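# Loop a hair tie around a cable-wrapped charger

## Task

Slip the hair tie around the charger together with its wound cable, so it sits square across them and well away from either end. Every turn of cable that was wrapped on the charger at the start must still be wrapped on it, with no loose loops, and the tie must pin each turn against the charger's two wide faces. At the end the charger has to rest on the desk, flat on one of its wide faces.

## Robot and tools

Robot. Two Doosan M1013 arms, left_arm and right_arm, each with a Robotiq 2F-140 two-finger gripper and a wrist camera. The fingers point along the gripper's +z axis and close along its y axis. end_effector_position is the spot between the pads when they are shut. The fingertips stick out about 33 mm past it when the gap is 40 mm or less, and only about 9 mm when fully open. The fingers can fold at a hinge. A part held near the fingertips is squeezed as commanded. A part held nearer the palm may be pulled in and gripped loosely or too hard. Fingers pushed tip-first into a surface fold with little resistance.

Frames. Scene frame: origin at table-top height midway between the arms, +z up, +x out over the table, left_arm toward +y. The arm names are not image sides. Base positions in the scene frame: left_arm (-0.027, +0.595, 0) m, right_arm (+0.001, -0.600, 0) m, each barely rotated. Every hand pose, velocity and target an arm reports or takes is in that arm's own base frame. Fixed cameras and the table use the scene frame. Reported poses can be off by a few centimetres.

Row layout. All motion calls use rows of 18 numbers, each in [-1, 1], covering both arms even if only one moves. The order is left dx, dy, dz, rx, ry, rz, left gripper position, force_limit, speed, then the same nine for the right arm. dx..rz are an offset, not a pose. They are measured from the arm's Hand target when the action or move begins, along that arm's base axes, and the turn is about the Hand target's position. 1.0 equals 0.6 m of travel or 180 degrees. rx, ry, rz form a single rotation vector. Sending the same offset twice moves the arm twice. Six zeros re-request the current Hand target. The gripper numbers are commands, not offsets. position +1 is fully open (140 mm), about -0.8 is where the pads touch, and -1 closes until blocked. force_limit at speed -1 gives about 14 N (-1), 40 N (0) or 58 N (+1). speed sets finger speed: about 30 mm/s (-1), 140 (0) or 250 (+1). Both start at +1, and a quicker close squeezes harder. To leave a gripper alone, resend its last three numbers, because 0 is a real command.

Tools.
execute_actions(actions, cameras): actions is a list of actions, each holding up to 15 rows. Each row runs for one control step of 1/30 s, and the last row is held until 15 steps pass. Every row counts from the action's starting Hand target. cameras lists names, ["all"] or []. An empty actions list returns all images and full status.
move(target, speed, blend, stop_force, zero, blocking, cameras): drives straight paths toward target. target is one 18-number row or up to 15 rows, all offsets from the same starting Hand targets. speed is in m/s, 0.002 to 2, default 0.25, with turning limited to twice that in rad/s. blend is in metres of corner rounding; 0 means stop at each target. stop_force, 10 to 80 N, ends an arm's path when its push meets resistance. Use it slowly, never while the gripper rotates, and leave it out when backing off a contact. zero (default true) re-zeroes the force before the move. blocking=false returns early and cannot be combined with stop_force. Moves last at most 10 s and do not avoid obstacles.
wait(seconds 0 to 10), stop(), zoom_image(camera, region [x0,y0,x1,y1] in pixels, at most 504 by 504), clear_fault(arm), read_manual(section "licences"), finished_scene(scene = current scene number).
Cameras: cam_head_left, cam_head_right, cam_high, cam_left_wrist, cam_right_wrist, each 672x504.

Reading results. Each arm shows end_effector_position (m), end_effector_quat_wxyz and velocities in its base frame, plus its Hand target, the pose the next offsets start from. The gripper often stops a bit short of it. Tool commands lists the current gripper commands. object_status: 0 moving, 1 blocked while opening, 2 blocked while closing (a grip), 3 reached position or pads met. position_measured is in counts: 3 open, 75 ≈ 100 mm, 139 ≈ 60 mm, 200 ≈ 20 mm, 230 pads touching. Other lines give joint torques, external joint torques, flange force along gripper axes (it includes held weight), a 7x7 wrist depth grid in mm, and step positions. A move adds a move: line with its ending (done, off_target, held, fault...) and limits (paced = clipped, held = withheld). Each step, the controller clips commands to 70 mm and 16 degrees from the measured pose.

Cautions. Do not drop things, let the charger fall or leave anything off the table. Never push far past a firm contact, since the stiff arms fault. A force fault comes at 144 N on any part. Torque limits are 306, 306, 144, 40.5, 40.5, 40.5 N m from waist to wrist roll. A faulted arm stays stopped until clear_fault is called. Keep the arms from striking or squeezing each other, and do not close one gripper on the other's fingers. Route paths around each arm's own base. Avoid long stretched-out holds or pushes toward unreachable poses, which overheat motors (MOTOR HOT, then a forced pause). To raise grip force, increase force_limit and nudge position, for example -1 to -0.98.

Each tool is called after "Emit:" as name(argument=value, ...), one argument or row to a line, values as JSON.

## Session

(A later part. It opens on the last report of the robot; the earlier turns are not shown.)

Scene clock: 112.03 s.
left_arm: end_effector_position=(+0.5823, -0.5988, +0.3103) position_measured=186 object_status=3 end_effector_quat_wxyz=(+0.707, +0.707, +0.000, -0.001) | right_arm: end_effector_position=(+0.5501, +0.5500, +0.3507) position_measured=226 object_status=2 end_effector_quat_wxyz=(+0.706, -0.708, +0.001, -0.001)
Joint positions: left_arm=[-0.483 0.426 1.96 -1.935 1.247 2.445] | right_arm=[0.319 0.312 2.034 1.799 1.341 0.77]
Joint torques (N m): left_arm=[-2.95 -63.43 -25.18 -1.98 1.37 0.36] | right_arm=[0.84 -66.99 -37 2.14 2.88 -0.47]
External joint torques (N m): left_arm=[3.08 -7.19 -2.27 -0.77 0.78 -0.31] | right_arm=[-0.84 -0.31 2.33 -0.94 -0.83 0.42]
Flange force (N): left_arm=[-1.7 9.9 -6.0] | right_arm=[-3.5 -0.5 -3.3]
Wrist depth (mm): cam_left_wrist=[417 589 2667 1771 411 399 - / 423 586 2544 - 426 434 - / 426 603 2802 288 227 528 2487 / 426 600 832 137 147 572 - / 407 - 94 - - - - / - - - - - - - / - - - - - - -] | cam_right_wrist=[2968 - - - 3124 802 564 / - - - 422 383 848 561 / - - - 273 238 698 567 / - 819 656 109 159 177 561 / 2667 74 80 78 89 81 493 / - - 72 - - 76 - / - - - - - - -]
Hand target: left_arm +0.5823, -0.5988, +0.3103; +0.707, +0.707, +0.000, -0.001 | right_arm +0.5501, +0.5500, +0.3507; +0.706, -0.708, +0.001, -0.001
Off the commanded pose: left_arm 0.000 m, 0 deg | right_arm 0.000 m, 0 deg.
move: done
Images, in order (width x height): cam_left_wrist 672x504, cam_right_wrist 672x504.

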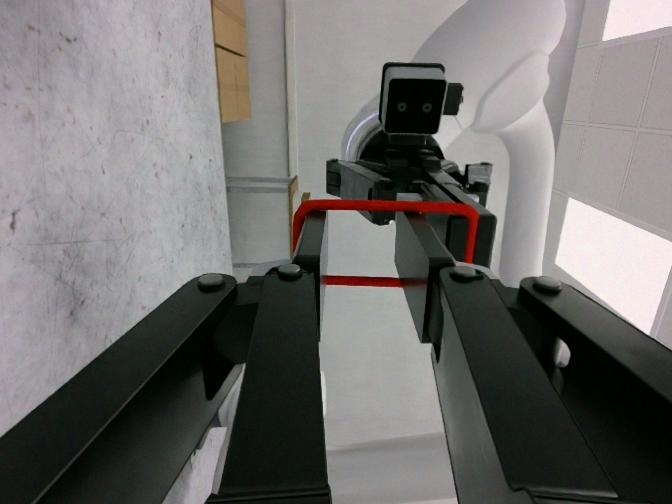

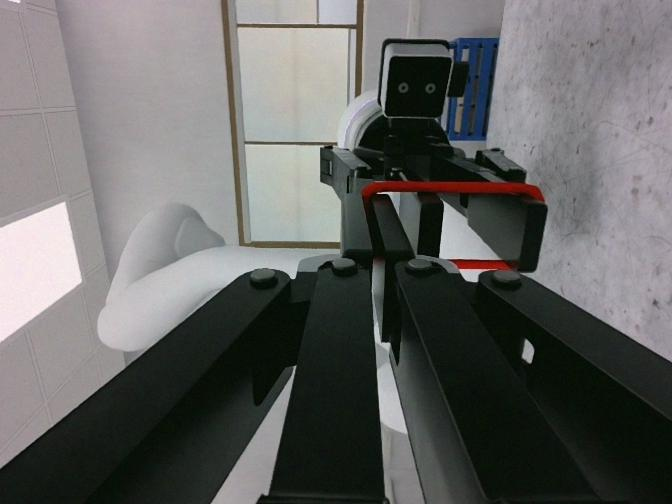

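Emit:
move(
  target=[0,0,-0.0035,0,0,0,-0.45,0.5,-1,0,0,0,0,0,0,-0.7,-0.2,-1],
  speed=0.03,
)

Emit:
move(
  target=[0,0,0,0,0,0,-0.45,0.5,-1,0,-0.17,0,0,0,0,-0.7,-0.2,-1],
  speed=0.12,
  cameras=["cam_left_wrist"],
)

Emit:
move(
  target=[0,0.3,0.1,0,0,0,-0.1,0.5,-1,0,0,0,0,0,0,-0.7,-0.2,-1],
  speed=0.2,
)

Emit:
move(
  target=[0,0.31,0.23,0.3849,0.3849,0.3849,-0.1,0.5,-1,-0.1333,0.2533,-0.2,-0.4945,0.0757,-0.0757,0.3,-0.2,0],
  cameras=["cam_left_wrist","cam_right_wrist"],
)

Scene clock: 126.43 s.
left_arm: end_effector_position=(+0.5823, -0.5988, +0.3082) position_measured=186 object_status=3 end_effector_quat_wxyz=(+0.707, +0.707, +0.000, -0.001) | right_arm: end_effector_position=(+0.5501, +0.5500, +0.3507) position_measured=217 object_status=3 end_effector_quat_wxyz=(+0.706, -0.708, +0.001, -0.001)
Joint positions: left_arm=[-0.483 0.428 1.961 -1.936 1.248 2.448] | right_arm=[0.319 0.312 2.034 1.799 1.341 0.77]
Joint torques (N m): left_arm=[-2.96 -67.53 -27.66 -2.96 2.62 0.4] | right_arm=[0.24 -63.65 -34.43 1.03 1.58 -0.48]
External joint torques (N m): left_arm=[3.11 -3.08 0.52 0.24 -0.47 -0.36] | right_arm=[-0.22 -3.73 -0.23 0.18 0.46 0.43]
Flange force (N): left_arm=[-1.6 4.7 -6.0] | right_arm=[-3.6 -5.4 -2.3]
Wrist depth (mm): cam_left_wrist=[418 584 2213 3353 426 405 - / 420 587 2991 3032 426 440 - / 419 598 1049 275 230 515 - / 422 593 823 137 148 560 2149 / 407 - 94 - - - - / - - - - - - - / - - - 665 - - -] | cam_right_wrist=[3297 - - - 3297 789 569 / 2760 - - 433 350 860 564 / - - - 225 243 303 559 / - 845 661 109 156 176 563 / - - 80 78 89 83 489 / - - - - - - - / - - - - - - -]
Hand target: left_arm +0.5823, -0.5988, +0.3082; +0.707, +0.707, +0.000, -0.001 | right_arm +0.5501, +0.5500, +0.3507; +0.706, -0.708, +0.001, -0.001
Off the commanded pose: left_arm 0.000 m, 0 deg | right_arm 0.000 m, 0 deg.
move: done

Scene clock: 127.67 s.
left_arm: end_effector_position=(+0.5823, -0.5988, +0.3082) position_measured=186 object_status=3 end_effector_quat_wxyz=(+0.707, +0.707, +0.000, -0.001) | right_arm: end_effector_position=(+0.5501, +0.4481, +0.3507) position_measured=217 object_status=3 end_effector_quat_wxyz=(+0.706, -0.708, +0.001, -0.001)
Joint positions: left_arm=[-0.483 0.428 1.961 -1.936 1.248 2.448] | right_arm=[0.146 0.273 2.09 1.676 1.465 0.773]
Joint torques (N m): left_arm=[-2.96 -67.53 -27.65 -2.95 2.65 0.41] | right_arm=[0.27 -58.69 -33.62 1.41 1.48 -0.49]
External joint torques (N m): left_arm=[3.22 -3.1 0.5 0.23 -0.51 -0.37] | right_arm=[-0.31 -3.06 -0.01 0.23 0.54 0.45]
Flange force (N): left_arm=[-1.5 4.8 -6.1] | right_arm=[-3.6 -4.8 -1.8]
Wrist depth (mm): cam_left_wrist=[417 587 2667 2951 501 505 2380 / 417 590 871 544 521 551 - / 422 590 889 355 297 598 - / 421 598 811 124 122 643 - / 401 - 94 3628 - - - / - - - - - - - / - - - - - - -] | cam_right_wrist=[- - - 2793 3441 866 569 / - - - 422 2968 845 564 / 6247 - - 312 320 845 557 / - 910 761 109 604 797 561 / - - 80 78 89 83 487 / - - - - - - - / - - - - - - -]
Hand target: left_arm +0.5823, -0.5988, +0.3082; +0.707, +0.707, +0.000, -0.001 | right_arm +0.5501, +0.4480, +0.3507; +0.706, -0.708, +0.001, -0.001
Off the commanded pose: left_arm 0.000 m, 0 deg | right_arm 0.000 m, 0 deg.
move: done
Images, in order (width x height): cam_left_wrist 672x504.

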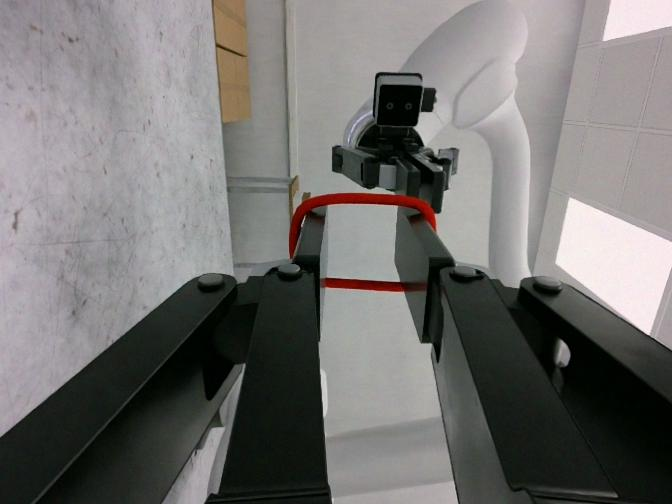

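Scene clock: 129.07 s.
left_arm: end_effector_position=(+0.5822, -0.4189, +0.3681) position_measured=141 object_status=3 end_effector_quat_wxyz=(+0.707, +0.707, +0.000, -0.001) | right_arm: end_effector_position=(+0.5501, +0.4480, +0.3507) position_measured=217 object_status=3 end_effector_quat_wxyz=(+0.706, -0.708, +0.001, -0.001)
Joint positions: left_arm=[-0.206 0.289 2.026 -1.711 1.42 2.324] | right_arm=[0.146 0.273 2.09 1.676 1.465 0.773]
Joint torques (N m): left_arm=[-2.27 -55 -29.14 -2.67 2.35 0.45] | right_arm=[0.38 -59.02 -33.58 1.45 1.58 -0.47]
External joint torques (N m): left_arm=[2.13 -3.58 0.2 0.2 -0.43 -0.4] | right_arm=[-0.42 -3.45 -0.16 0.2 0.46 0.42]
Flange force (N): left_arm=[-4.1 5.1 -4.0] | right_arm=[-3.8 -5.4 -2.0]
Wrist depth (mm): cam_left_wrist=[498 705 2604 3162 3255 3162 - / 504 707 1001 669 719 - - / 504 698 1184 481 758 - - / 483 675 122 3883 145 - - / - - 111 - - 84 - / - - - 782 - - - / - - - 3816 - - -] | cam_right_wrist=[- - 3892 - - 863 564 / - - 3165 564 2931 854 565 / - 3829 - 751 768 851 557 / 3005 - 886 113 845 784 556 / - - 80 78 89 84 486 / - - - - - - - / - - - - - - -]
Hand target: left_arm +0.5823, -0.4188, +0.3682; +0.707, +0.707, +0.000, -0.001 | right_arm +0.5501, +0.4480, +0.3507; +0.706, -0.708, +0.001, -0.001
Off the commanded pose: left_arm 0.000 m, 0 deg | right_arm 0.000 m, 0 deg.
move: done

Scene clock: 133.73 s.
left_arm: end_effector_position=(+0.5823, -0.2328, +0.5062) position_measured=141 object_status=3 end_effector_quat_wxyz=(+0.000, +0.707, +0.708, +0.000) | right_arm: end_effector_position=(+0.4702, +0.6000, +0.2307) position_measured=91 object_status=3 end_effector_quat_wxyz=(-0.001, +0.989, -0.151, +0.002)
Joint positions: left_arm=[-0.435 0.116 1.329 0 1.697 -0.437] | right_arm=[0.862 0.375 1.498 -0.002 1.266 2.736]
Joint torques (N m): left_arm=[-2.92 -51.76 -42.49 3.78 0.49 0.25] | right_arm=[0.72 -76.64 -40.95 3.85 -0.37 -0.66]
External joint torques (N m): left_arm=[2.82 -2.14 0.58 0.56 -0.48 -0.25] | right_arm=[-0.53 -3.54 -0.15 0.33 0.34 0.66]
Flange force (N): left_arm=[5.5 -2.6 2.5] | right_arm=[-1.9 4.5 -2.5]
Wrist depth (mm): cam_left_wrist=[566 559 562 562 553 552 549 / 597 590 590 581 589 586 586 / 636 631 627 616 613 620 622 / 675 665 122 655 146 663 669 / - - 111 721 705 84 - / - - - 766 763 - - / - - - 838 842 - -] | cam_right_wrist=[334 336 332 333 329 332 328 / 356 352 352 342 352 349 348 / 377 375 370 348 372 368 367 / 400 389 154 401 396 127 388 / - - 425 422 422 119 79 / - - 455 453 450 445 - / - - 489 484 489 - -]
Hand target: left_arm +0.5823, -0.2328, +0.5062; +0.000, +0.707, +0.708, +0.000 | right_arm +0.4701, +0.6000, +0.2307; -0.001, +0.989, -0.151, +0.002
Off the commanded pose: left_arm 0.000 m, 0 deg | right_arm 0.000 m, 0 deg.
move: done
Images, in order (width x height): cam_left_wrist 672x504, cam_right_wrist 672x504.

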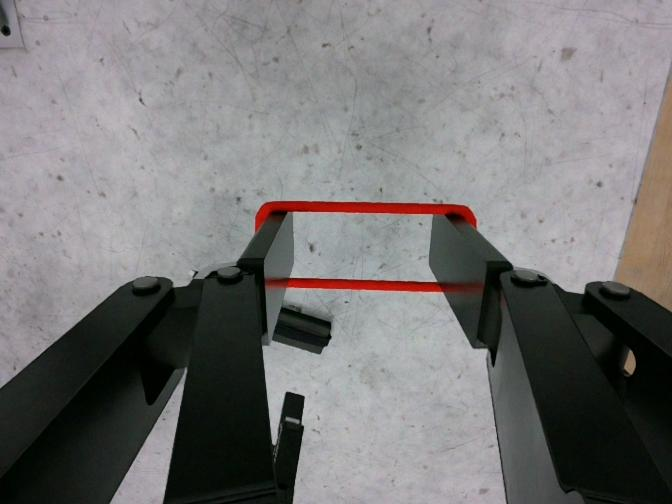

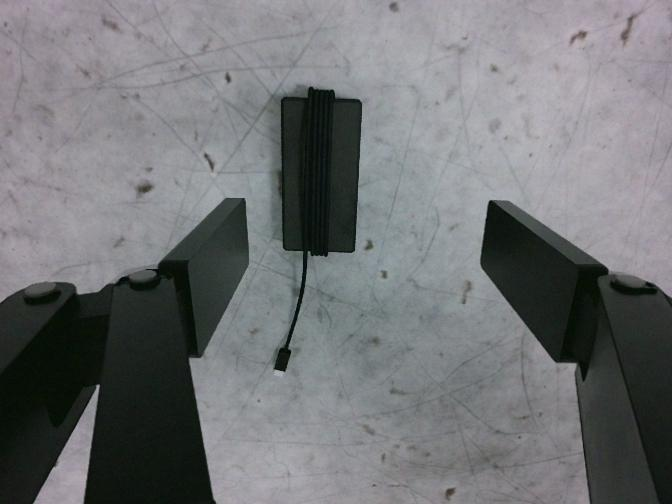

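Emit:
move(
  target=[0,0,0,0,0,0,-0.1,0.5,-1,-0.074,0.069,-0.2,0,0,-0.0115,0.3,-0.2,0],
  cameras=["cam_right_wrist"],
)

Scene clock: 139.83 s.
left_arm: end_effector_position=(+0.5823, -0.2328, +0.5062) position_measured=141 object_status=3 end_effector_quat_wxyz=(+0.000, +0.707, +0.708, +0.000) | right_arm: end_effector_position=(+0.4258, +0.6414, +0.1107) position_measured=91 object_status=3 end_effector_quat_wxyz=(-0.001, +0.986, -0.169, +0.002)
Joint positions: left_arm=[-0.435 0.116 1.329 0 1.697 -0.437] | right_arm=[0.941 0.461 1.603 -0.002 1.075 2.852]
Joint torques (N m): left_arm=[-3.05 -51.5 -42.41 3.81 0.44 0.32] | right_arm=[0.21 -81.17 -37.66 3.52 -0.35 -0.4]
External joint torques (N m): left_arm=[3.18 -2.47 0.52 0.55 -0.42 -0.32] | right_arm=[-0.27 -3.8 -0.23 0.31 0.31 0.4]
Flange force (N): left_arm=[6.1 -2.8 2.4] | right_arm=[-1.3 4.4 -3.6]
Wrist depth (mm): cam_left_wrist=[560 562 559 560 556 545 553 / 593 600 593 593 582 584 578 / 632 629 627 623 622 622 625 / 671 657 122 653 146 663 1485 / - - 111 705 719 84 - / - - - 766 768 - - / - - - 832 838 - -] | cam_right_wrist=[224 223 222 194 218 221 220 / 236 236 234 203 228 233 233 / 250 250 248 220 244 245 247 / 266 259 155 263 263 127 259 / - - 283 281 280 118 79 / - - 304 302 300 300 - / - - 327 326 323 322 -]
Hand target: left_arm +0.5823, -0.2328, +0.5062; +0.000, +0.707, +0.708, +0.000 | right_arm +0.4257, +0.6414, +0.1107; -0.001, +0.986, -0.169, +0.002
Off the commanded pose: left_arm 0.000 m, 0 deg | right_arm 0.000 m, 0 deg.
move: done
Images, in order (width x height): cam_right_wrist 672x504.

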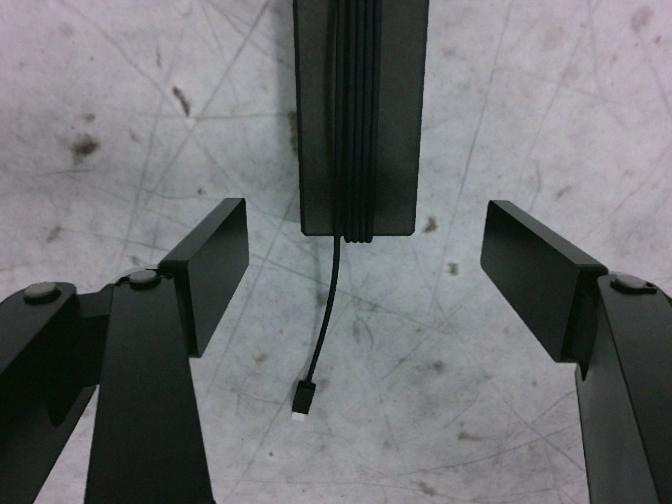

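Emit:
move(
  target=[0,0,0,0,0,0,-0.1,0.5,-1,-0.004,0.001,-0.1087,0,0,-0.004,0.3,-0.2,0],
  speed=0.12,
)

Emit:
move(
  target=[0,0,0,0,0,0,-0.1,0.5,-1,0,0,0,0,0,0,-1,0,-1],
  cameras=["cam_right_wrist"],
)

Emit:
wait(
  seconds=0.7,
)

Scene clock: 147.17 s.
left_arm: end_effector_position=(+0.5823, -0.2328, +0.5062) position_measured=141 object_status=3 end_effector_quat_wxyz=(+0.000, +0.707, +0.708, +0.000) | right_arm: end_effector_position=(+0.4234, +0.6420, +0.0455) position_measured=91 object_status=3 end_effector_quat_wxyz=(-0.001, +0.985, -0.175, +0.002)
Joint positions: left_arm=[-0.435 0.116 1.329 0 1.697 -0.437] | right_arm=[0.944 0.514 1.653 -0.003 0.971 2.868]
Joint torques (N m): left_arm=[-2.73 -51.45 -42.23 3.83 0.51 0.31] | right_arm=[0.17 -85.13 -35.62 3.28 -0.53 -0.42]
External joint torques (N m): left_arm=[2.84 -2.73 0.16 0.54 -0.5 -0.31] | right_arm=[-0.15 -3.25 -0.12 0.34 0.5 0.42]
Flange force (N): left_arm=[5.5 -2.8 1.8] | right_arm=[-1.2 3.5 -3.8]
Wrist depth (mm): cam_left_wrist=[560 563 557 557 552 549 548 / 592 595 586 592 589 589 584 / 629 632 623 625 608 629 627 / 673 671 122 657 146 653 1516 / - - 111 698 712 84 - / - - - 771 768 - - / - - - 832 835 - -] | cam_right_wrist=[165 163 162 135 137 162 161 / 173 172 171 142 145 170 170 / 183 182 182 149 155 179 180 / 194 190 155 162 168 127 189 / - - 206 206 206 119 79 / - - 222 221 220 219 - / - - 239 238 236 237 -]
Hand target: left_arm +0.5823, -0.2328, +0.5062; +0.000, +0.707, +0.708, +0.000 | right_arm +0.4233, +0.6420, +0.0455; -0.001, +0.985, -0.175, +0.002
Off the commanded pose: left_arm 0.000 m, 0 deg | right_arm 0.000 m, 0 deg.
move: done

Scene clock: 148.70 s.
left_arm: end_effector_position=(+0.5823, -0.2328, +0.5062) position_measured=141 object_status=3 end_effector_quat_wxyz=(+0.000, +0.707, +0.708, +0.000) | right_arm: end_effector_position=(+0.4233, +0.6420, +0.0455) position_measured=141 object_status=0 end_effector_quat_wxyz=(-0.001, +0.985, -0.175, +0.002)
Joint positions: left_arm=[-0.435 0.116 1.329 0 1.697 -0.437] | right_arm=[0.944 0.515 1.653 -0.003 0.971 2.868]
Joint torques (N m): left_arm=[-2.81 -51.94 -42.32 3.85 0.5 0.37] | right_arm=[0.08 -83.08 -34.86 3.23 -0.4 -0.38]
External joint torques (N m): left_arm=[2.74 -1.91 0.46 0.49 -0.49 -0.37] | right_arm=[-0.09 -4.24 -0.56 0.36 0.38 0.38]
Flange force (N): left_arm=[5.0 -2.2 2.2] | right_arm=[-1.3 3.9 -4.8]
Wrist depth (mm): cam_left_wrist=[565 556 555 549 552 551 545 / 592 576 595 590 589 581 589 / 632 632 618 611 622 618 631 / 679 661 122 663 146 647 651 / - - 111 714 719 84 - / - - - 763 766 - - / - - - 826 823 - -] | cam_right_wrist=[166 163 162 135 138 161 161 / 172 172 170 142 146 170 170 / 183 182 182 153 154 180 180 / 195 194 121 162 161 118 189 / - 93 88 206 205 90 91 / - - 221 221 220 - 63 / - - - 238 236 - -]
Hand target: left_arm +0.5823, -0.2328, +0.5062; +0.000, +0.707, +0.708, +0.000 | right_arm +0.4233, +0.6420, +0.0455; -0.001, +0.985, -0.175, +0.002
Off the commanded pose: left_arm 0.000 m, 0 deg | right_arm 0.000 m, 0 deg.
move: done
Images, in order (width x height): cam_right_wrist 672x504.

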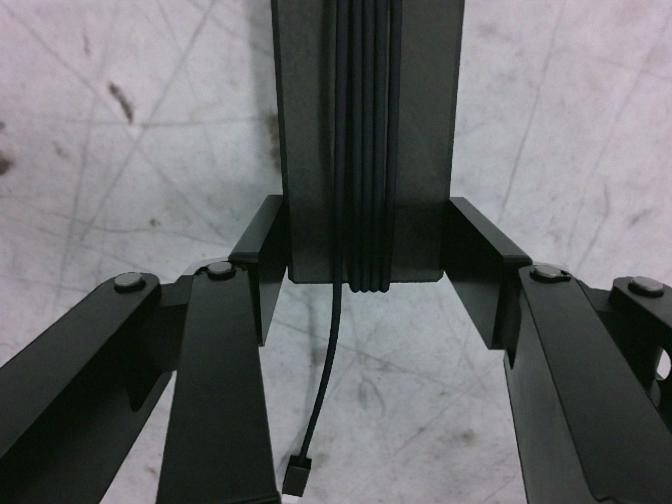

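Scene clock: 149.40 s.
left_arm: end_effector_position=(+0.5823, -0.2328, +0.5062) position_measured=141 object_status=3 end_effector_quat_wxyz=(+0.000, +0.707, +0.708, +0.000) | right_arm: end_effector_position=(+0.4233, +0.6420, +0.0455) position_measured=141 object_status=2 end_effector_quat_wxyz=(-0.001, +0.985, -0.175, +0.002)
Joint positions: left_arm=[-0.435 0.116 1.329 0 1.697 -0.437] | right_arm=[0.944 0.515 1.653 -0.003 0.971 2.868]
Joint torques (N m): left_arm=[-2.85 -51.67 -42.25 3.87 0.56 0.29] | right_arm=[-0.02 -83.3 -34.84 3.21 -0.39 -0.4]
External joint torques (N m): left_arm=[3.01 -2.62 0.1 0.51 -0.55 -0.29] | right_arm=[0 -4.08 -0.6 0.37 0.36 0.4]
Flange force (N): left_arm=[5.7 -2.5 1.8] | right_arm=[-1.4 3.6 -4.7]
Wrist depth (mm): cam_left_wrist=[557 562 556 548 552 545 555 / 597 592 587 590 589 593 584 / 632 631 631 620 615 625 620 / 673 671 122 665 146 653 1516 / - - 111 726 712 84 - / - - - 774 761 - - / - - - 817 832 - -] | cam_right_wrist=[165 163 163 135 138 162 161 / 173 172 170 142 145 170 170 / 183 182 182 151 154 180 180 / 194 193 121 162 162 118 189 / - 93 89 206 206 90 91 / - - 221 222 220 - 63 / - - - 238 238 - -]
Hand target: left_arm +0.5823, -0.2328, +0.5062; +0.000, +0.707, +0.708, +0.000 | right_arm +0.4233, +0.6420, +0.0455; -0.001, +0.985, -0.175, +0.002
Tool commands: left_gripper/position=-0.1 left_gripper/force_limit=+0.5 left_gripper/speed=-1.0 right_gripper/position=-1.0 right_gripper/force_limit=+0.0 right_gripper/speed=-1.0
Off the commanded pose: left_arm 0.000 m, 0 deg | right_arm 0.000 m, 0 deg.
wait: 0.70 s; at rest by 0.17 s

Emit:
move(
  target=[0,0,0,0,0,0,-0.1,0.5,-1,0,0,0.25,0,0,0,-1,0,-1],
  speed=0.1,
)

Emit:
move(
  target=[0,0,0,0,0,0,-0.1,0.5,-1,0.2105,-0.1767,0.1157,0.3244,-0.465,0.4666,-1,0,-1],
  speed=0.2,
)

Emit:
move(
  target=[0,-0.670,0,0,0,0,0.15,0.5,-1,0,0,0,0,0,0,-1,0,-1],
  speed=0.2,
  cameras=["all"],
)

Emit:
zoom_image(
  camera="cam_left_wrist",
  region=[290, 120, 420, 220],
)

Emit:
zoom_image(
  camera="cam_head_left",
  region=[310, 150, 430, 270],
)

Scene clock: 161.63 s.
left_arm: end_effector_position=(+0.5823, -0.2328, +0.5062) position_measured=141 object_status=3 end_effector_quat_wxyz=(+0.000, +0.707, +0.708, +0.000) | right_arm: end_effector_position=(+0.4233, +0.6420, +0.1954) position_measured=141 object_status=2 end_effector_quat_wxyz=(-0.001, +0.985, -0.175, +0.002)
Joint positions: left_arm=[-0.435 0.116 1.329 0 1.697 -0.437] | right_arm=[0.944 0.404 1.523 -0.002 1.212 2.868]
Joint torques (N m): left_arm=[-3.06 -51.33 -42.23 3.84 0.56 0.35] | right_arm=[0.37 -80.89 -42.28 3.67 -0.69 -0.45]
External joint torques (N m): left_arm=[3.05 -2.62 0.33 0.5 -0.54 -0.35] | right_arm=[-0.2 -1.14 2.05 0.42 0.67 0.45]
Flange force (N): left_arm=[5.8 -2.9 2.2] | right_arm=[-1.6 5.6 0.5]
Wrist depth (mm): cam_left_wrist=[559 562 552 565 557 562 546 / 595 586 589 587 590 586 584 / 632 625 629 622 613 622 629 / 671 659 122 651 146 655 679 / - - 111 716 709 84 - / - - - 761 766 - - / - - - 823 832 - -] | cam_right_wrist=[302 301 297 137 140 297 298 / 318 317 317 143 148 316 313 / 339 337 335 151 156 333 333 / 359 354 121 163 162 347 353 / - 93 89 379 379 90 91 / - - 411 408 407 - 63 / - - - 444 442 - -]
Hand target: left_arm +0.5823, -0.2328, +0.5062; +0.000, +0.707, +0.708, +0.000 | right_arm +0.4233, +0.6420, +0.1955; -0.001, +0.985, -0.175, +0.002
Off the commanded pose: left_arm 0.000 m, 0 deg | right_arm 0.000 m, 0 deg.
move: done

Scene clock: 167.87 s.
left_arm: end_effector_position=(+0.5823, -0.2328, +0.5062) position_measured=141 object_status=3 end_effector_quat_wxyz=(+0.000, +0.707, +0.708, +0.000) | right_arm: end_effector_position=(+0.5496, +0.5360, +0.2649) position_measured=141 object_status=2 end_effector_quat_wxyz=(+0.500, -0.500, -0.501, -0.499)
Joint positions: left_arm=[-0.435 0.116 1.329 0 1.697 -0.437] | right_arm=[0.295 0.426 2.086 1.81 1.399 -0.962]
Joint torques (N m): left_arm=[-2.97 -51.63 -42.11 3.82 0.52 0.33] | right_arm=[0.95 -72.21 -30.91 1.44 2.79 -0.44]
External joint torques (N m): left_arm=[3.12 -2.36 0.22 0.53 -0.5 -0.33] | right_arm=[-0.84 -1.18 1.41 -0.47 -0.47 0.44]
Flange force (N): left_arm=[5.7 -2.2 1.9] | right_arm=[2.4 -2.8 -2.9]
Wrist depth (mm): cam_left_wrist=[565 556 555 552 548 553 553 / 590 589 589 590 589 581 579 / 629 627 625 625 620 625 627 / 667 671 122 659 146 655 1485 / - - 90 723 705 84 - / - - - 771 782 - - / - - - 802 826 - -] | cam_right_wrist=[833 879 3297 137 138 - - / 883 883 - 144 147 3491 - / 786 977 - 153 152 - - / 816 981 118 164 162 118 2327 / - 93 88 628 596 90 91 / - - 483 479 483 - 63 / - - - 394 394 - -]
Hand target: left_arm +0.5823, -0.2328, +0.5062; +0.000, +0.707, +0.708, +0.000 | right_arm +0.5496, +0.5360, +0.2649; +0.500, -0.500, -0.501, -0.499
Off the commanded pose: left_arm 0.000 m, 0 deg | right_arm 0.000 m, 0 deg.
move: done; limits=paced

Scene clock: 170.40 s.
left_arm: end_effector_position=(+0.5823, -0.6348, +0.5062) position_measured=110 object_status=3 end_effector_quat_wxyz=(+0.000, +0.707, +0.708, +0.000) | right_arm: end_effector_position=(+0.5496, +0.5360, +0.2649) position_measured=141 object_status=2 end_effector_quat_wxyz=(+0.500, -0.500, -0.501, -0.499)
Joint positions: left_arm=[-0.869 0.551 0.734 0 1.857 -0.87] | right_arm=[0.295 0.427 2.086 1.81 1.399 -0.962]
Joint torques (N m): left_arm=[-3.06 -91.9 -41.23 3.67 0.5 0.35] | right_arm=[0.42 -72.06 -30.93 1.39 2.78 -0.41]
External joint torques (N m): left_arm=[2.98 -2.99 0.87 0.51 -0.46 -0.35] | right_arm=[-0.38 -1.54 1.3 -0.42 -0.46 0.41]
Flange force (N): left_arm=[9.9 -4.9 5.7] | right_arm=[2.9 -3.2 -2.1]
Wrist depth (mm): cam_left_wrist=[560 555 557 566 551 553 546 / 592 592 582 587 589 584 590 / 632 627 620 266 618 620 629 / 679 669 138 653 374 139 669 / - - 726 407 714 110 - / - - 777 415 768 - - / - - 829 430 412 - -] | cam_right_wrist=[- 709 3391 137 138 - - / 824 830 - 144 146 - 2553 / 784 873 - 151 155 - 1978 / 802 981 117 162 162 118 - / - 93 88 626 596 90 91 / - - 481 483 479 - 63 / - - - 391 390 - -]
Hand target: left_arm +0.5823, -0.6348, +0.5062; +0.000, +0.707, +0.708, +0.000 | right_arm +0.5496, +0.5360, +0.2649; +0.500, -0.500, -0.501, -0.499
Off the commanded pose: left_arm 0.000 m, 0 deg | right_arm 0.000 m, 0 deg.
move: done

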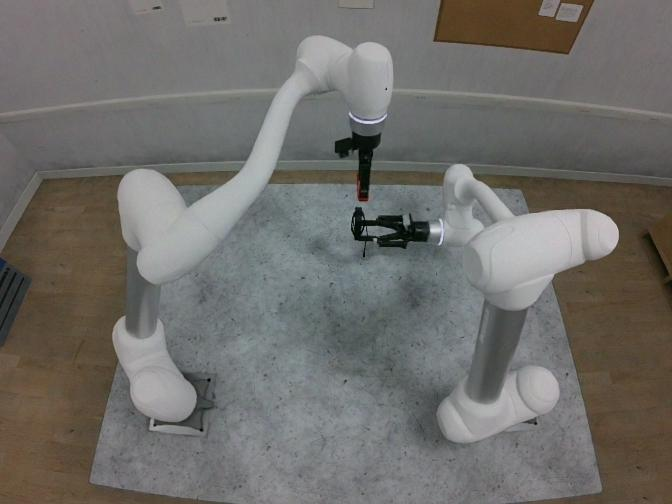

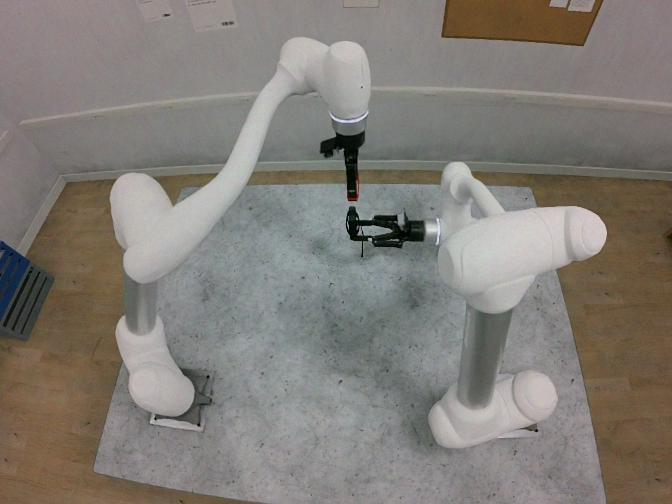

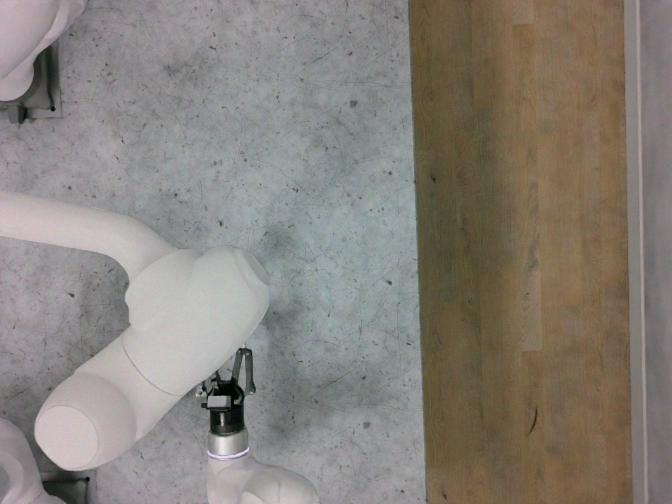

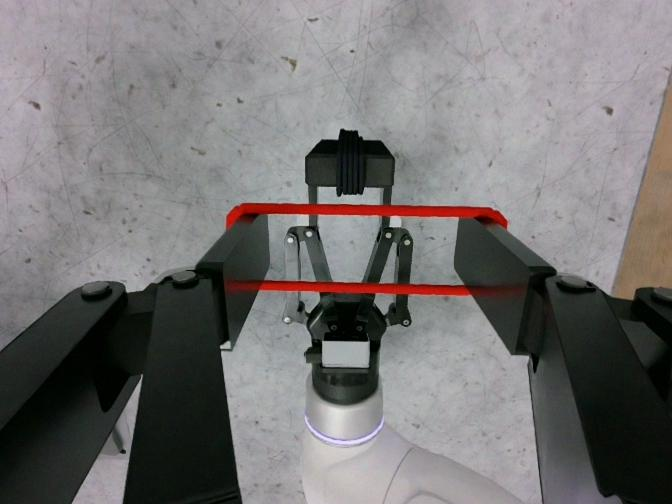

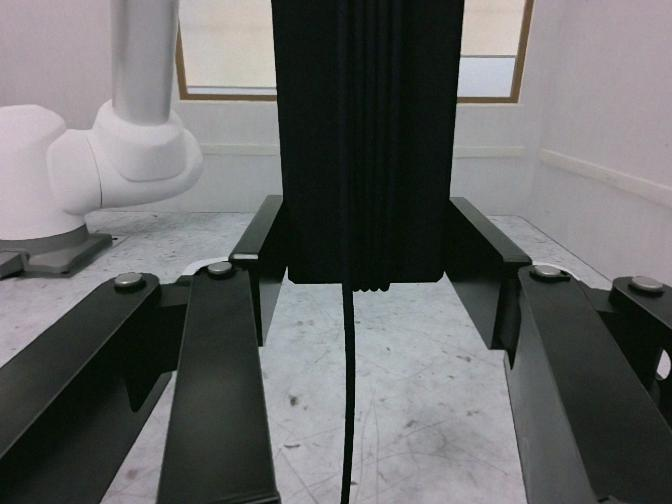

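Scaled by 3.877 from the camera's 672x504 image, which has a finer 960x720 frame.

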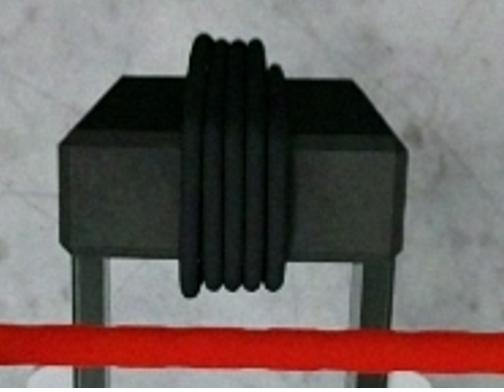

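Scaled by 4.200 from the camera's 672x504 image, which has a finer 960x720 frame.

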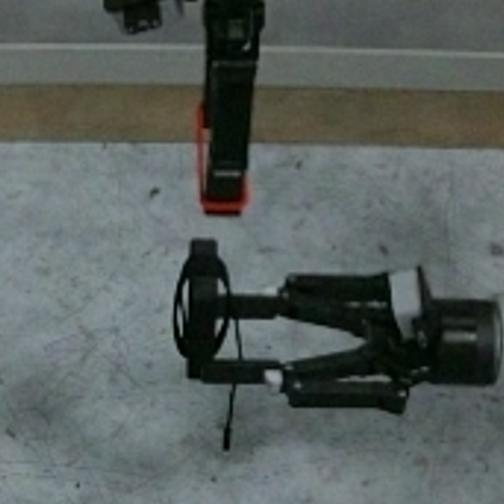

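Emit:
move(
  target=[-0.005,0.0158,-0.12,0,0,0,0.15,0.5,-1,0,0,0,0,0,0,-1,0,-1],
  speed=0.1,
)

Emit:
move(
  target=[0,0,-0.1237,0,0,0,0.15,0.5,-1,0,0,0,0,0,0,-1,0,-1],
  speed=0.03,
  stop_force=15,
  cameras=["cam_left_wrist","cam_right_wrist","cam_head_left"],
)

Emit:
zoom_image(
  camera="cam_left_wrist",
  region=[230, 120, 510, 320],
)

Emit:
zoom_image(
  camera="cam_head_left",
  region=[310, 150, 430, 270],
)

Scene clock: 184.23 s.
left_arm: end_effector_position=(+0.5793, -0.6254, +0.4342) position_measured=110 object_status=3 end_effector_quat_wxyz=(+0.000, +0.707, +0.708, +0.000) | right_arm: end_effector_position=(+0.5496, +0.5360, +0.2649) position_measured=141 object_status=2 end_effector_quat_wxyz=(+0.500, -0.500, -0.501, -0.499)
Joint positions: left_arm=[-0.864 0.5 0.945 0 1.696 -0.866] | right_arm=[0.295 0.427 2.086 1.81 1.399 -0.962]
Joint torques (N m): left_arm=[-3.07 -87.81 -42.43 3.83 0.48 0.33] | right_arm=[0.34 -71.97 -30.89 1.39 2.78 -0.42]
External joint torques (N m): left_arm=[2.97 -4.4 0.33 0.52 -0.46 -0.33] | right_arm=[-0.26 -1.85 1.2 -0.4 -0.45 0.41]
Flange force (N): left_arm=[9.5 -4.6 2.7] | right_arm=[3.4 -3.4 -2.0]
Wrist depth (mm): cam_left_wrist=[501 496 493 494 494 489 491 / 528 528 521 522 520 518 518 / 557 552 556 207 549 557 548 / 597 587 138 598 309 139 587 / - - 625 341 333 111 - / - - 696 344 675 - - / - - 743 351 721 - -] | cam_right_wrist=[- - - 136 139 3297 - / 805 827 - 143 145 - - / 786 873 3892 153 152 - 2526 / 819 997 117 164 162 118 - / - 93 88 628 603 90 91 / - - 484 463 484 - 64 / - - - 390 387 - -]
Hand target: left_arm +0.5793, -0.6254, +0.4342; +0.000, +0.707, +0.708, +0.000 | right_arm +0.5496, +0.5360, +0.2649; +0.500, -0.500, -0.501, -0.499
Off the commanded pose: left_arm 0.000 m, 0 deg | right_arm 0.000 m, 0 deg.
move: done

Scene clock: 187.50 s.
left_arm: end_effector_position=(+0.5793, -0.6254, +0.3600) position_measured=110 object_status=3 end_effector_quat_wxyz=(+0.000, +0.707, +0.708, +0.000) | right_arm: end_effector_position=(+0.5496, +0.5360, +0.2649) position_measured=141 object_status=2 end_effector_quat_wxyz=(+0.500, -0.500, -0.501, -0.499)
Joint positions: left_arm=[-0.864 0.492 1.091 0 1.559 -0.866] | right_arm=[0.295 0.427 2.086 1.81 1.399 -0.962]
Joint torques (N m): left_arm=[-2.39 -86.52 -41.76 4.04 0.71 0.3] | right_arm=[0.03 -72.86 -31.48 1.69 3.2 -0.43]
External joint torques (N m): left_arm=[2.36 -4.89 -0.42 0.32 -0.68 -0.3] | right_arm=[0.13 -1.05 1.8 -0.72 -0.87 0.43]
Flange force (N): left_arm=[7.7 -3.9 0.4] | right_arm=[2.3 -3.8 -1.4]
Wrist depth (mm): cam_left_wrist=[432 433 431 432 428 430 426 / 458 461 454 455 454 451 450 / 489 483 482 471 480 479 479 / 524 517 138 135 137 139 510 / - - 249 548 247 110 - / - - 273 278 265 - - / - - 645 278 636 - -] | cam_right_wrist=[- 719 139 136 138 - - / 771 807 - 145 144 3391 - / 781 - - 153 152 3652 2729 / 805 981 118 164 164 118 - / - 93 88 628 591 90 91 / - - 484 481 483 - 63 / - - - 391 392 - -]
Hand target: left_arm +0.5793, -0.6254, +0.3599; +0.000, +0.707, +0.708, +0.000 | right_arm +0.5496, +0.5360, +0.2649; +0.500, -0.500, -0.501, -0.499
Off the commanded pose: left_arm 0.000 m, 0 deg | right_arm 0.000 m, 0 deg.
move: done
Images, in order (width x height): cam_head_left 672x504, cam_left_wrist 672x504, cam_right_wrist 672x504.

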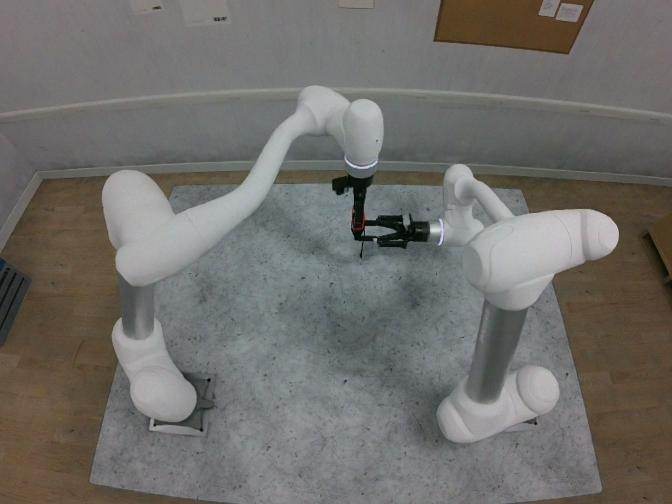

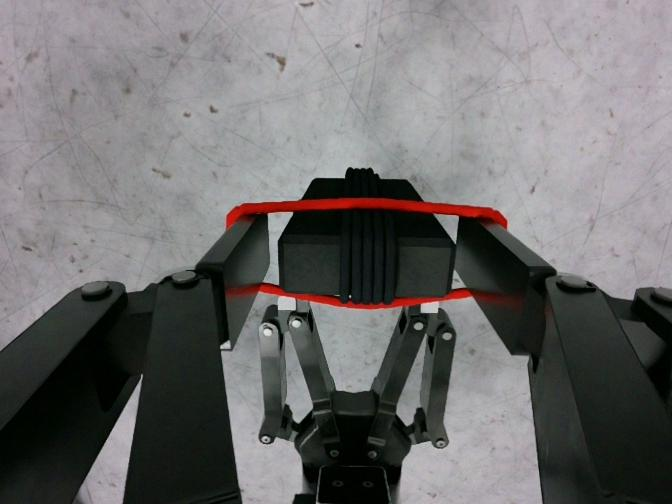

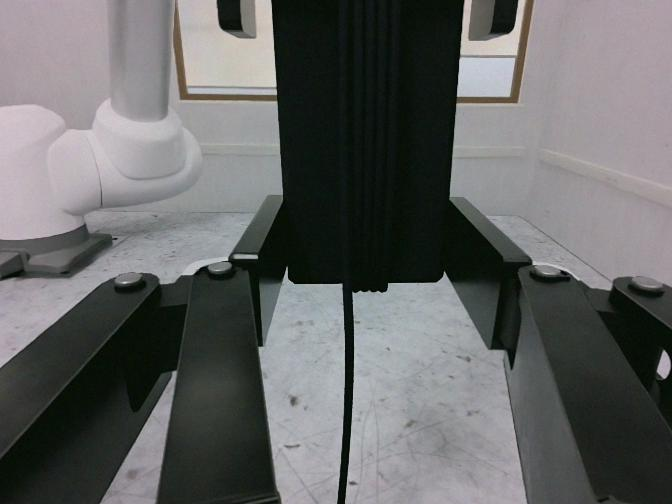

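Scaled by 1.800 from the camera's 672x504 image, which has a finer 960x720 frame.

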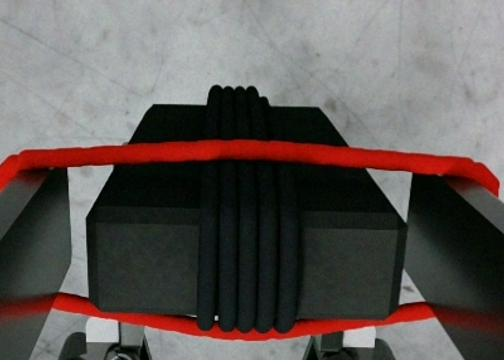

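Scaled by 4.200 from the camera's 672x504 image, which has a finer 960x720 frame.

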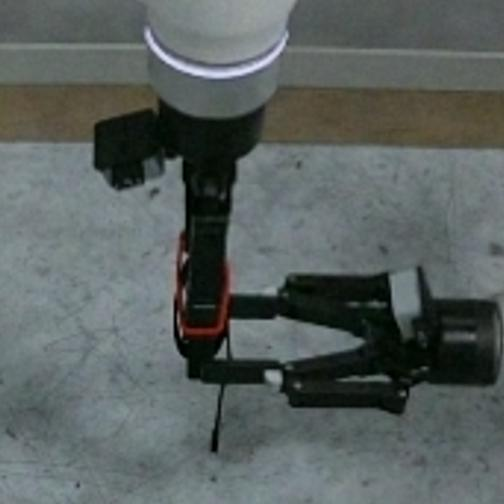

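Emit:
move(
  target=[0,0,-0.055,0,0,0,0.15,0.5,-1,0,0,0,0,0,0,-1,0,-1],
  speed=0.03,
  stop_force=20,
  cameras=["cam_left_wrist","cam_right_wrist","cam_head_left"],
)

Emit:
zoom_image(
  camera="cam_left_wrist",
  region=[230, 120, 510, 380],
)

Scene clock: 196.20 s.
left_arm: end_effector_position=(+0.5793, -0.6254, +0.3269) position_measured=110 object_status=3 end_effector_quat_wxyz=(+0.000, +0.707, +0.708, +0.000) | right_arm: end_effector_position=(+0.5496, +0.5360, +0.2649) position_measured=141 object_status=2 end_effector_quat_wxyz=(+0.500, -0.500, -0.501, -0.499)
Joint positions: left_arm=[-0.864 0.494 1.146 0 1.501 -0.866] | right_arm=[0.295 0.427 2.086 1.81 1.399 -0.962]
Joint torques (N m): left_arm=[-2.82 -87.44 -42.08 3.91 0.63 0.34] | right_arm=[0.06 -72.18 -31.11 1.51 2.95 -0.42]
External joint torques (N m): left_arm=[3.02 -3.8 0.23 0.43 -0.6 -0.34] | right_arm=[-0.08 -1.32 1.55 -0.52 -0.63 0.42]
Flange force (N): left_arm=[7.8 -3.0 0.9] | right_arm=[2.6 -3.5 -1.7]
Wrist depth (mm): cam_left_wrist=[405 406 402 399 401 398 398 / 428 424 430 425 428 426 422 / 455 452 445 442 444 446 450 / 491 482 122 112 124 139 479 / - - 109 104 106 110 - / - - 227 541 224 - - / - - 251 243 248 - -] | cam_right_wrist=[3597 735 139 137 138 140 - / 786 819 146 144 146 144 - / 794 851 - 154 152 4748 2667 / 807 1002 118 162 164 118 - / - 93 89 626 594 90 91 / - - 481 484 480 - 63 / - - - 392 390 - -]
Hand target: left_arm +0.5793, -0.6254, +0.3269; +0.000, +0.707, +0.708, +0.000 | right_arm +0.5496, +0.5360, +0.2649; +0.500, -0.500, -0.501, -0.499
Off the commanded pose: left_arm 0.000 m, 0 deg | right_arm 0.000 m, 0 deg.
move: done
Images, in order (width x height): cam_head_left 672x504, cam_left_wrist 672x504, cam_right_wrist 672x504.

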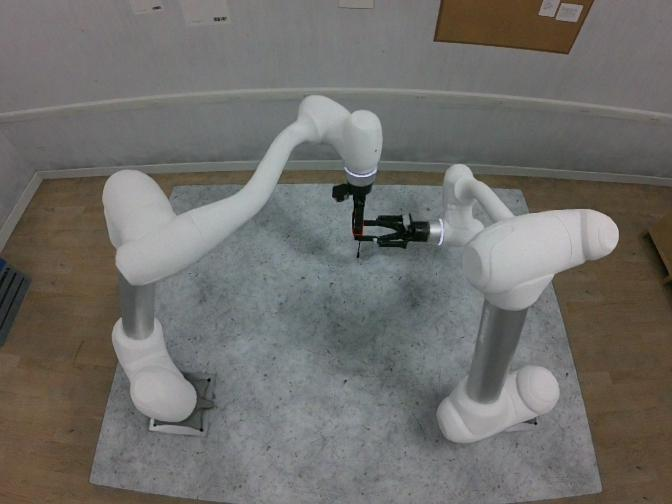

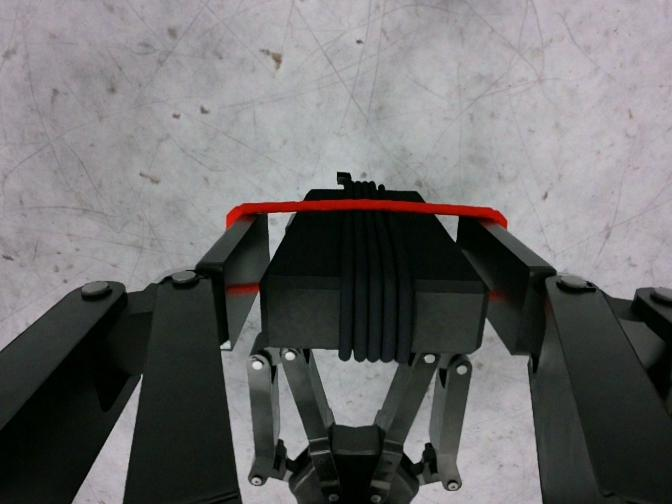

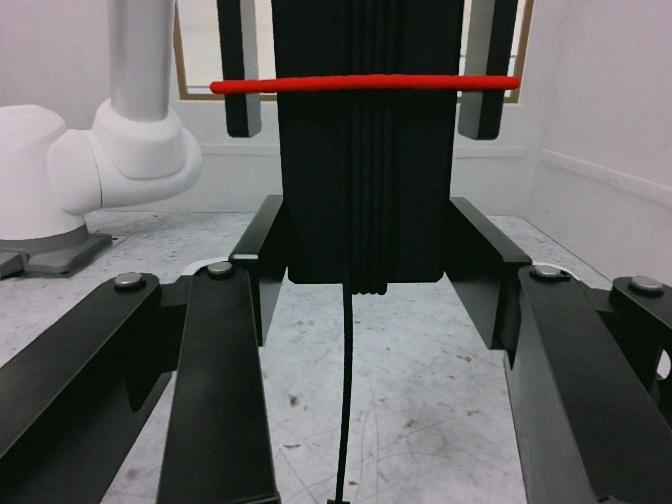

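Scaled by 1.800 from the camera's 672x504 image, which has a finer 960x720 frame.

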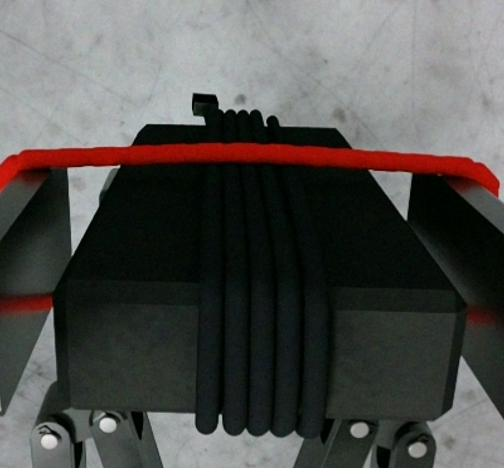

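Emit:
move(
  target=[0.0033,0,0,0,0,0,0.15,0.5,-1,0,0,0,0,0,0,-1,0,-1],
  speed=0.03,
)

Emit:
move(
  target=[0,0,0,0,0,0,-1,-0.5,-1,0,0,0,0,0,0,-1,0,-1],
  cameras=["cam_left_wrist","cam_right_wrist"],
)

Emit:
wait(
  seconds=1,
)

Scene clock: 220.10 s.
left_arm: end_effector_position=(+0.5812, -0.6254, +0.3269) position_measured=110 object_status=3 end_effector_quat_wxyz=(+0.000, +0.707, +0.708, +0.000) | right_arm: end_effector_position=(+0.5496, +0.5360, +0.2649) position_measured=141 object_status=2 end_effector_quat_wxyz=(+0.500, -0.500, -0.501, -0.499)
Joint positions: left_arm=[-0.862 0.496 1.143 0 1.502 -0.864] | right_arm=[0.295 0.427 2.086 1.81 1.399 -0.962]
Joint torques (N m): left_arm=[-2.79 -87.46 -42.07 3.98 0.64 0.29] | right_arm=[0.13 -72.16 -30.87 1.45 2.99 -0.48]
External joint torques (N m): left_arm=[2.84 -4.48 -0.12 0.38 -0.61 -0.29] | right_arm=[-0.04 -1.19 1.35 -0.49 -0.67 0.48]
Flange force (N): left_arm=[7.9 -3.3 0.3] | right_arm=[2.6 -3.1 -1.4]
Wrist depth (mm): cam_left_wrist=[402 405 403 418 399 398 398 / 430 426 422 429 424 421 418 / 459 454 454 443 443 447 461 / 490 475 122 110 137 139 476 / - - 108 103 106 111 - / - - 228 542 225 - - / - - 253 241 248 - -] | cam_right_wrist=[- 726 139 137 138 139 - / 791 813 147 144 146 148 - / 776 830 - 153 152 5790 2283 / 816 985 118 162 162 920 816 / - 93 88 630 596 90 91 / - - 478 479 483 - 63 / - - - 390 390 - -]
Hand target: left_arm +0.5813, -0.6254, +0.3269; +0.000, +0.707, +0.708, +0.000 | right_arm +0.5496, +0.5360, +0.2649; +0.500, -0.500, -0.501, -0.499
Off the commanded pose: left_arm 0.000 m, 0 deg | right_arm 0.000 m, 0 deg.
move: done

Scene clock: 220.93 s.
left_arm: end_effector_position=(+0.5812, -0.6253, +0.3269) position_measured=139 object_status=0 end_effector_quat_wxyz=(+0.000, +0.707, +0.708, +0.000) | right_arm: end_effector_position=(+0.5497, +0.5359, +0.2649) position_measured=141 object_status=2 end_effector_quat_wxyz=(+0.500, -0.500, -0.501, -0.500)
Joint positions: left_arm=[-0.862 0.496 1.143 0 1.502 -0.864] | right_arm=[0.295 0.427 2.086 1.81 1.399 -0.962]
Joint torques (N m): left_arm=[5.5 -82.08 -40.9 7.12 -1.18 0.27] | right_arm=[5.43 -78.23 -29.03 -0.44 7.01 -0.91]
External joint torques (N m): left_arm=[-5.59 -9.53 -1.07 -2.78 1.21 -0.27] | right_arm=[-5.42 4.9 -0.5 1.41 -4.69 0.91]
Flange force (N): left_arm=[5.0 -13.9 -5.0] | right_arm=[-3.8 8.2 -0.1]
Wrist depth (mm): cam_left_wrist=[408 405 403 402 400 399 398 / 430 431 425 427 434 420 418 / 471 454 457 442 445 451 448 / 492 479 115 111 133 473 465 / - - 107 104 106 84 - / - - - 541 225 - - / - - - 241 249 - -] | cam_right_wrist=[- 756 138 137 139 - 2553 / 784 824 147 143 146 - 2029 / 776 866 - 153 152 - 2064 / 799 985 117 162 162 118 - / - 93 88 631 601 90 91 / - - 480 480 484 - 63 / - - - 389 396 - -]
Hand target: left_arm +0.5813, -0.6254, +0.3269; +0.000, +0.707, +0.708, +0.000 | right_arm +0.5496, +0.5360, +0.2649; +0.500, -0.500, -0.501, -0.499
Off the commanded pose: left_arm 0.000 m, 0 deg | right_arm 0.000 m, 0 deg.
move: done
Images, in order (width x height): cam_left_wrist 672x504, cam_right_wrist 672x504.

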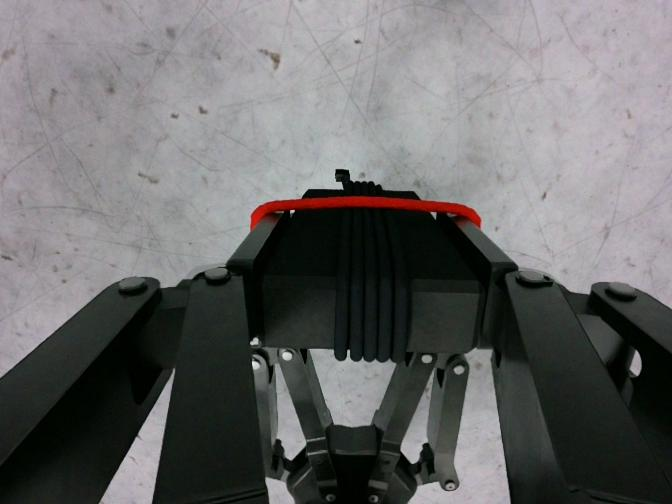

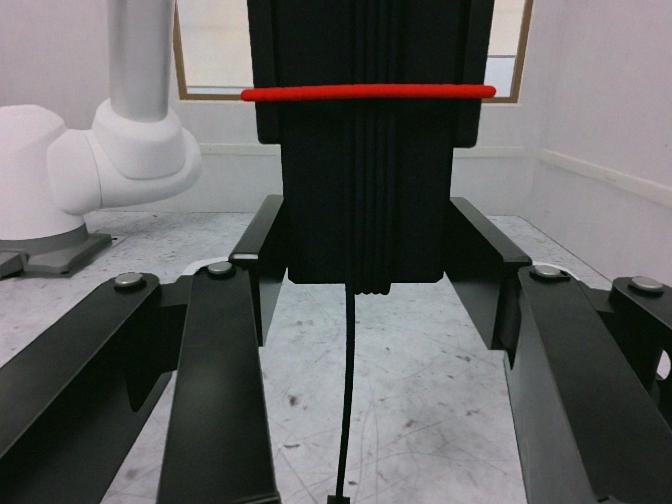

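Scene clock: 221.93 s.
left_arm: end_effector_position=(+0.5813, -0.6254, +0.3269) position_measured=139 object_status=2 end_effector_quat_wxyz=(+0.000, +0.707, +0.708, +0.000) | right_arm: end_effector_position=(+0.5496, +0.5360, +0.2649) position_measured=141 object_status=2 end_effector_quat_wxyz=(+0.500, -0.500, -0.501, -0.499)
Joint positions: left_arm=[-0.862 0.496 1.143 0 1.502 -0.864] | right_arm=[0.295 0.427 2.086 1.81 1.399 -0.962]
Joint torques (N m): left_arm=[6.3 -82.64 -42.34 7.52 -1.81 0.34] | right_arm=[6.58 -77.43 -27.77 -1.22 7.04 -0.93]
External joint torques (N m): left_arm=[-6.14 -9.19 0.23 -3.15 1.83 -0.34] | right_arm=[-6.58 4.36 -1.7 2.19 -4.72 0.93]
Flange force (N): left_arm=[6.2 -16.1 -3.9] | right_arm=[-2.8 10.0 -0.3]
Wrist depth (mm): cam_left_wrist=[407 403 402 403 402 395 398 / 428 427 426 408 423 422 422 / 454 456 455 441 444 452 447 / 483 479 115 112 124 474 474 / - - 107 104 106 84 - / - - - 542 225 - - / - - - 241 250 - -] | cam_right_wrist=[- 726 138 137 138 - 2351 / 842 807 145 143 146 - 2374 / 789 876 - 153 152 - 2261 / 794 989 118 162 162 118 - / - 93 88 628 594 90 91 / - - 482 480 483 - 63 / - - - 390 392 - -]
Hand target: left_arm +0.5813, -0.6254, +0.3269; +0.000, +0.707, +0.708, +0.000 | right_arm +0.5496, +0.5360, +0.2649; +0.500, -0.500, -0.501, -0.499
Tool commands: left_gripper/position=-1.0 left_gripper/force_limit=-0.5 left_gripper/speed=-1.0 right_gripper/position=-1.0 right_gripper/force_limit=+0.0 right_gripper/speed=-1.0
Off the commanded pose: left_arm 0.000 m, 0 deg | right_arm 0.000 m, 0 deg.
wait: 1.00 s; at rest by 0.17 s


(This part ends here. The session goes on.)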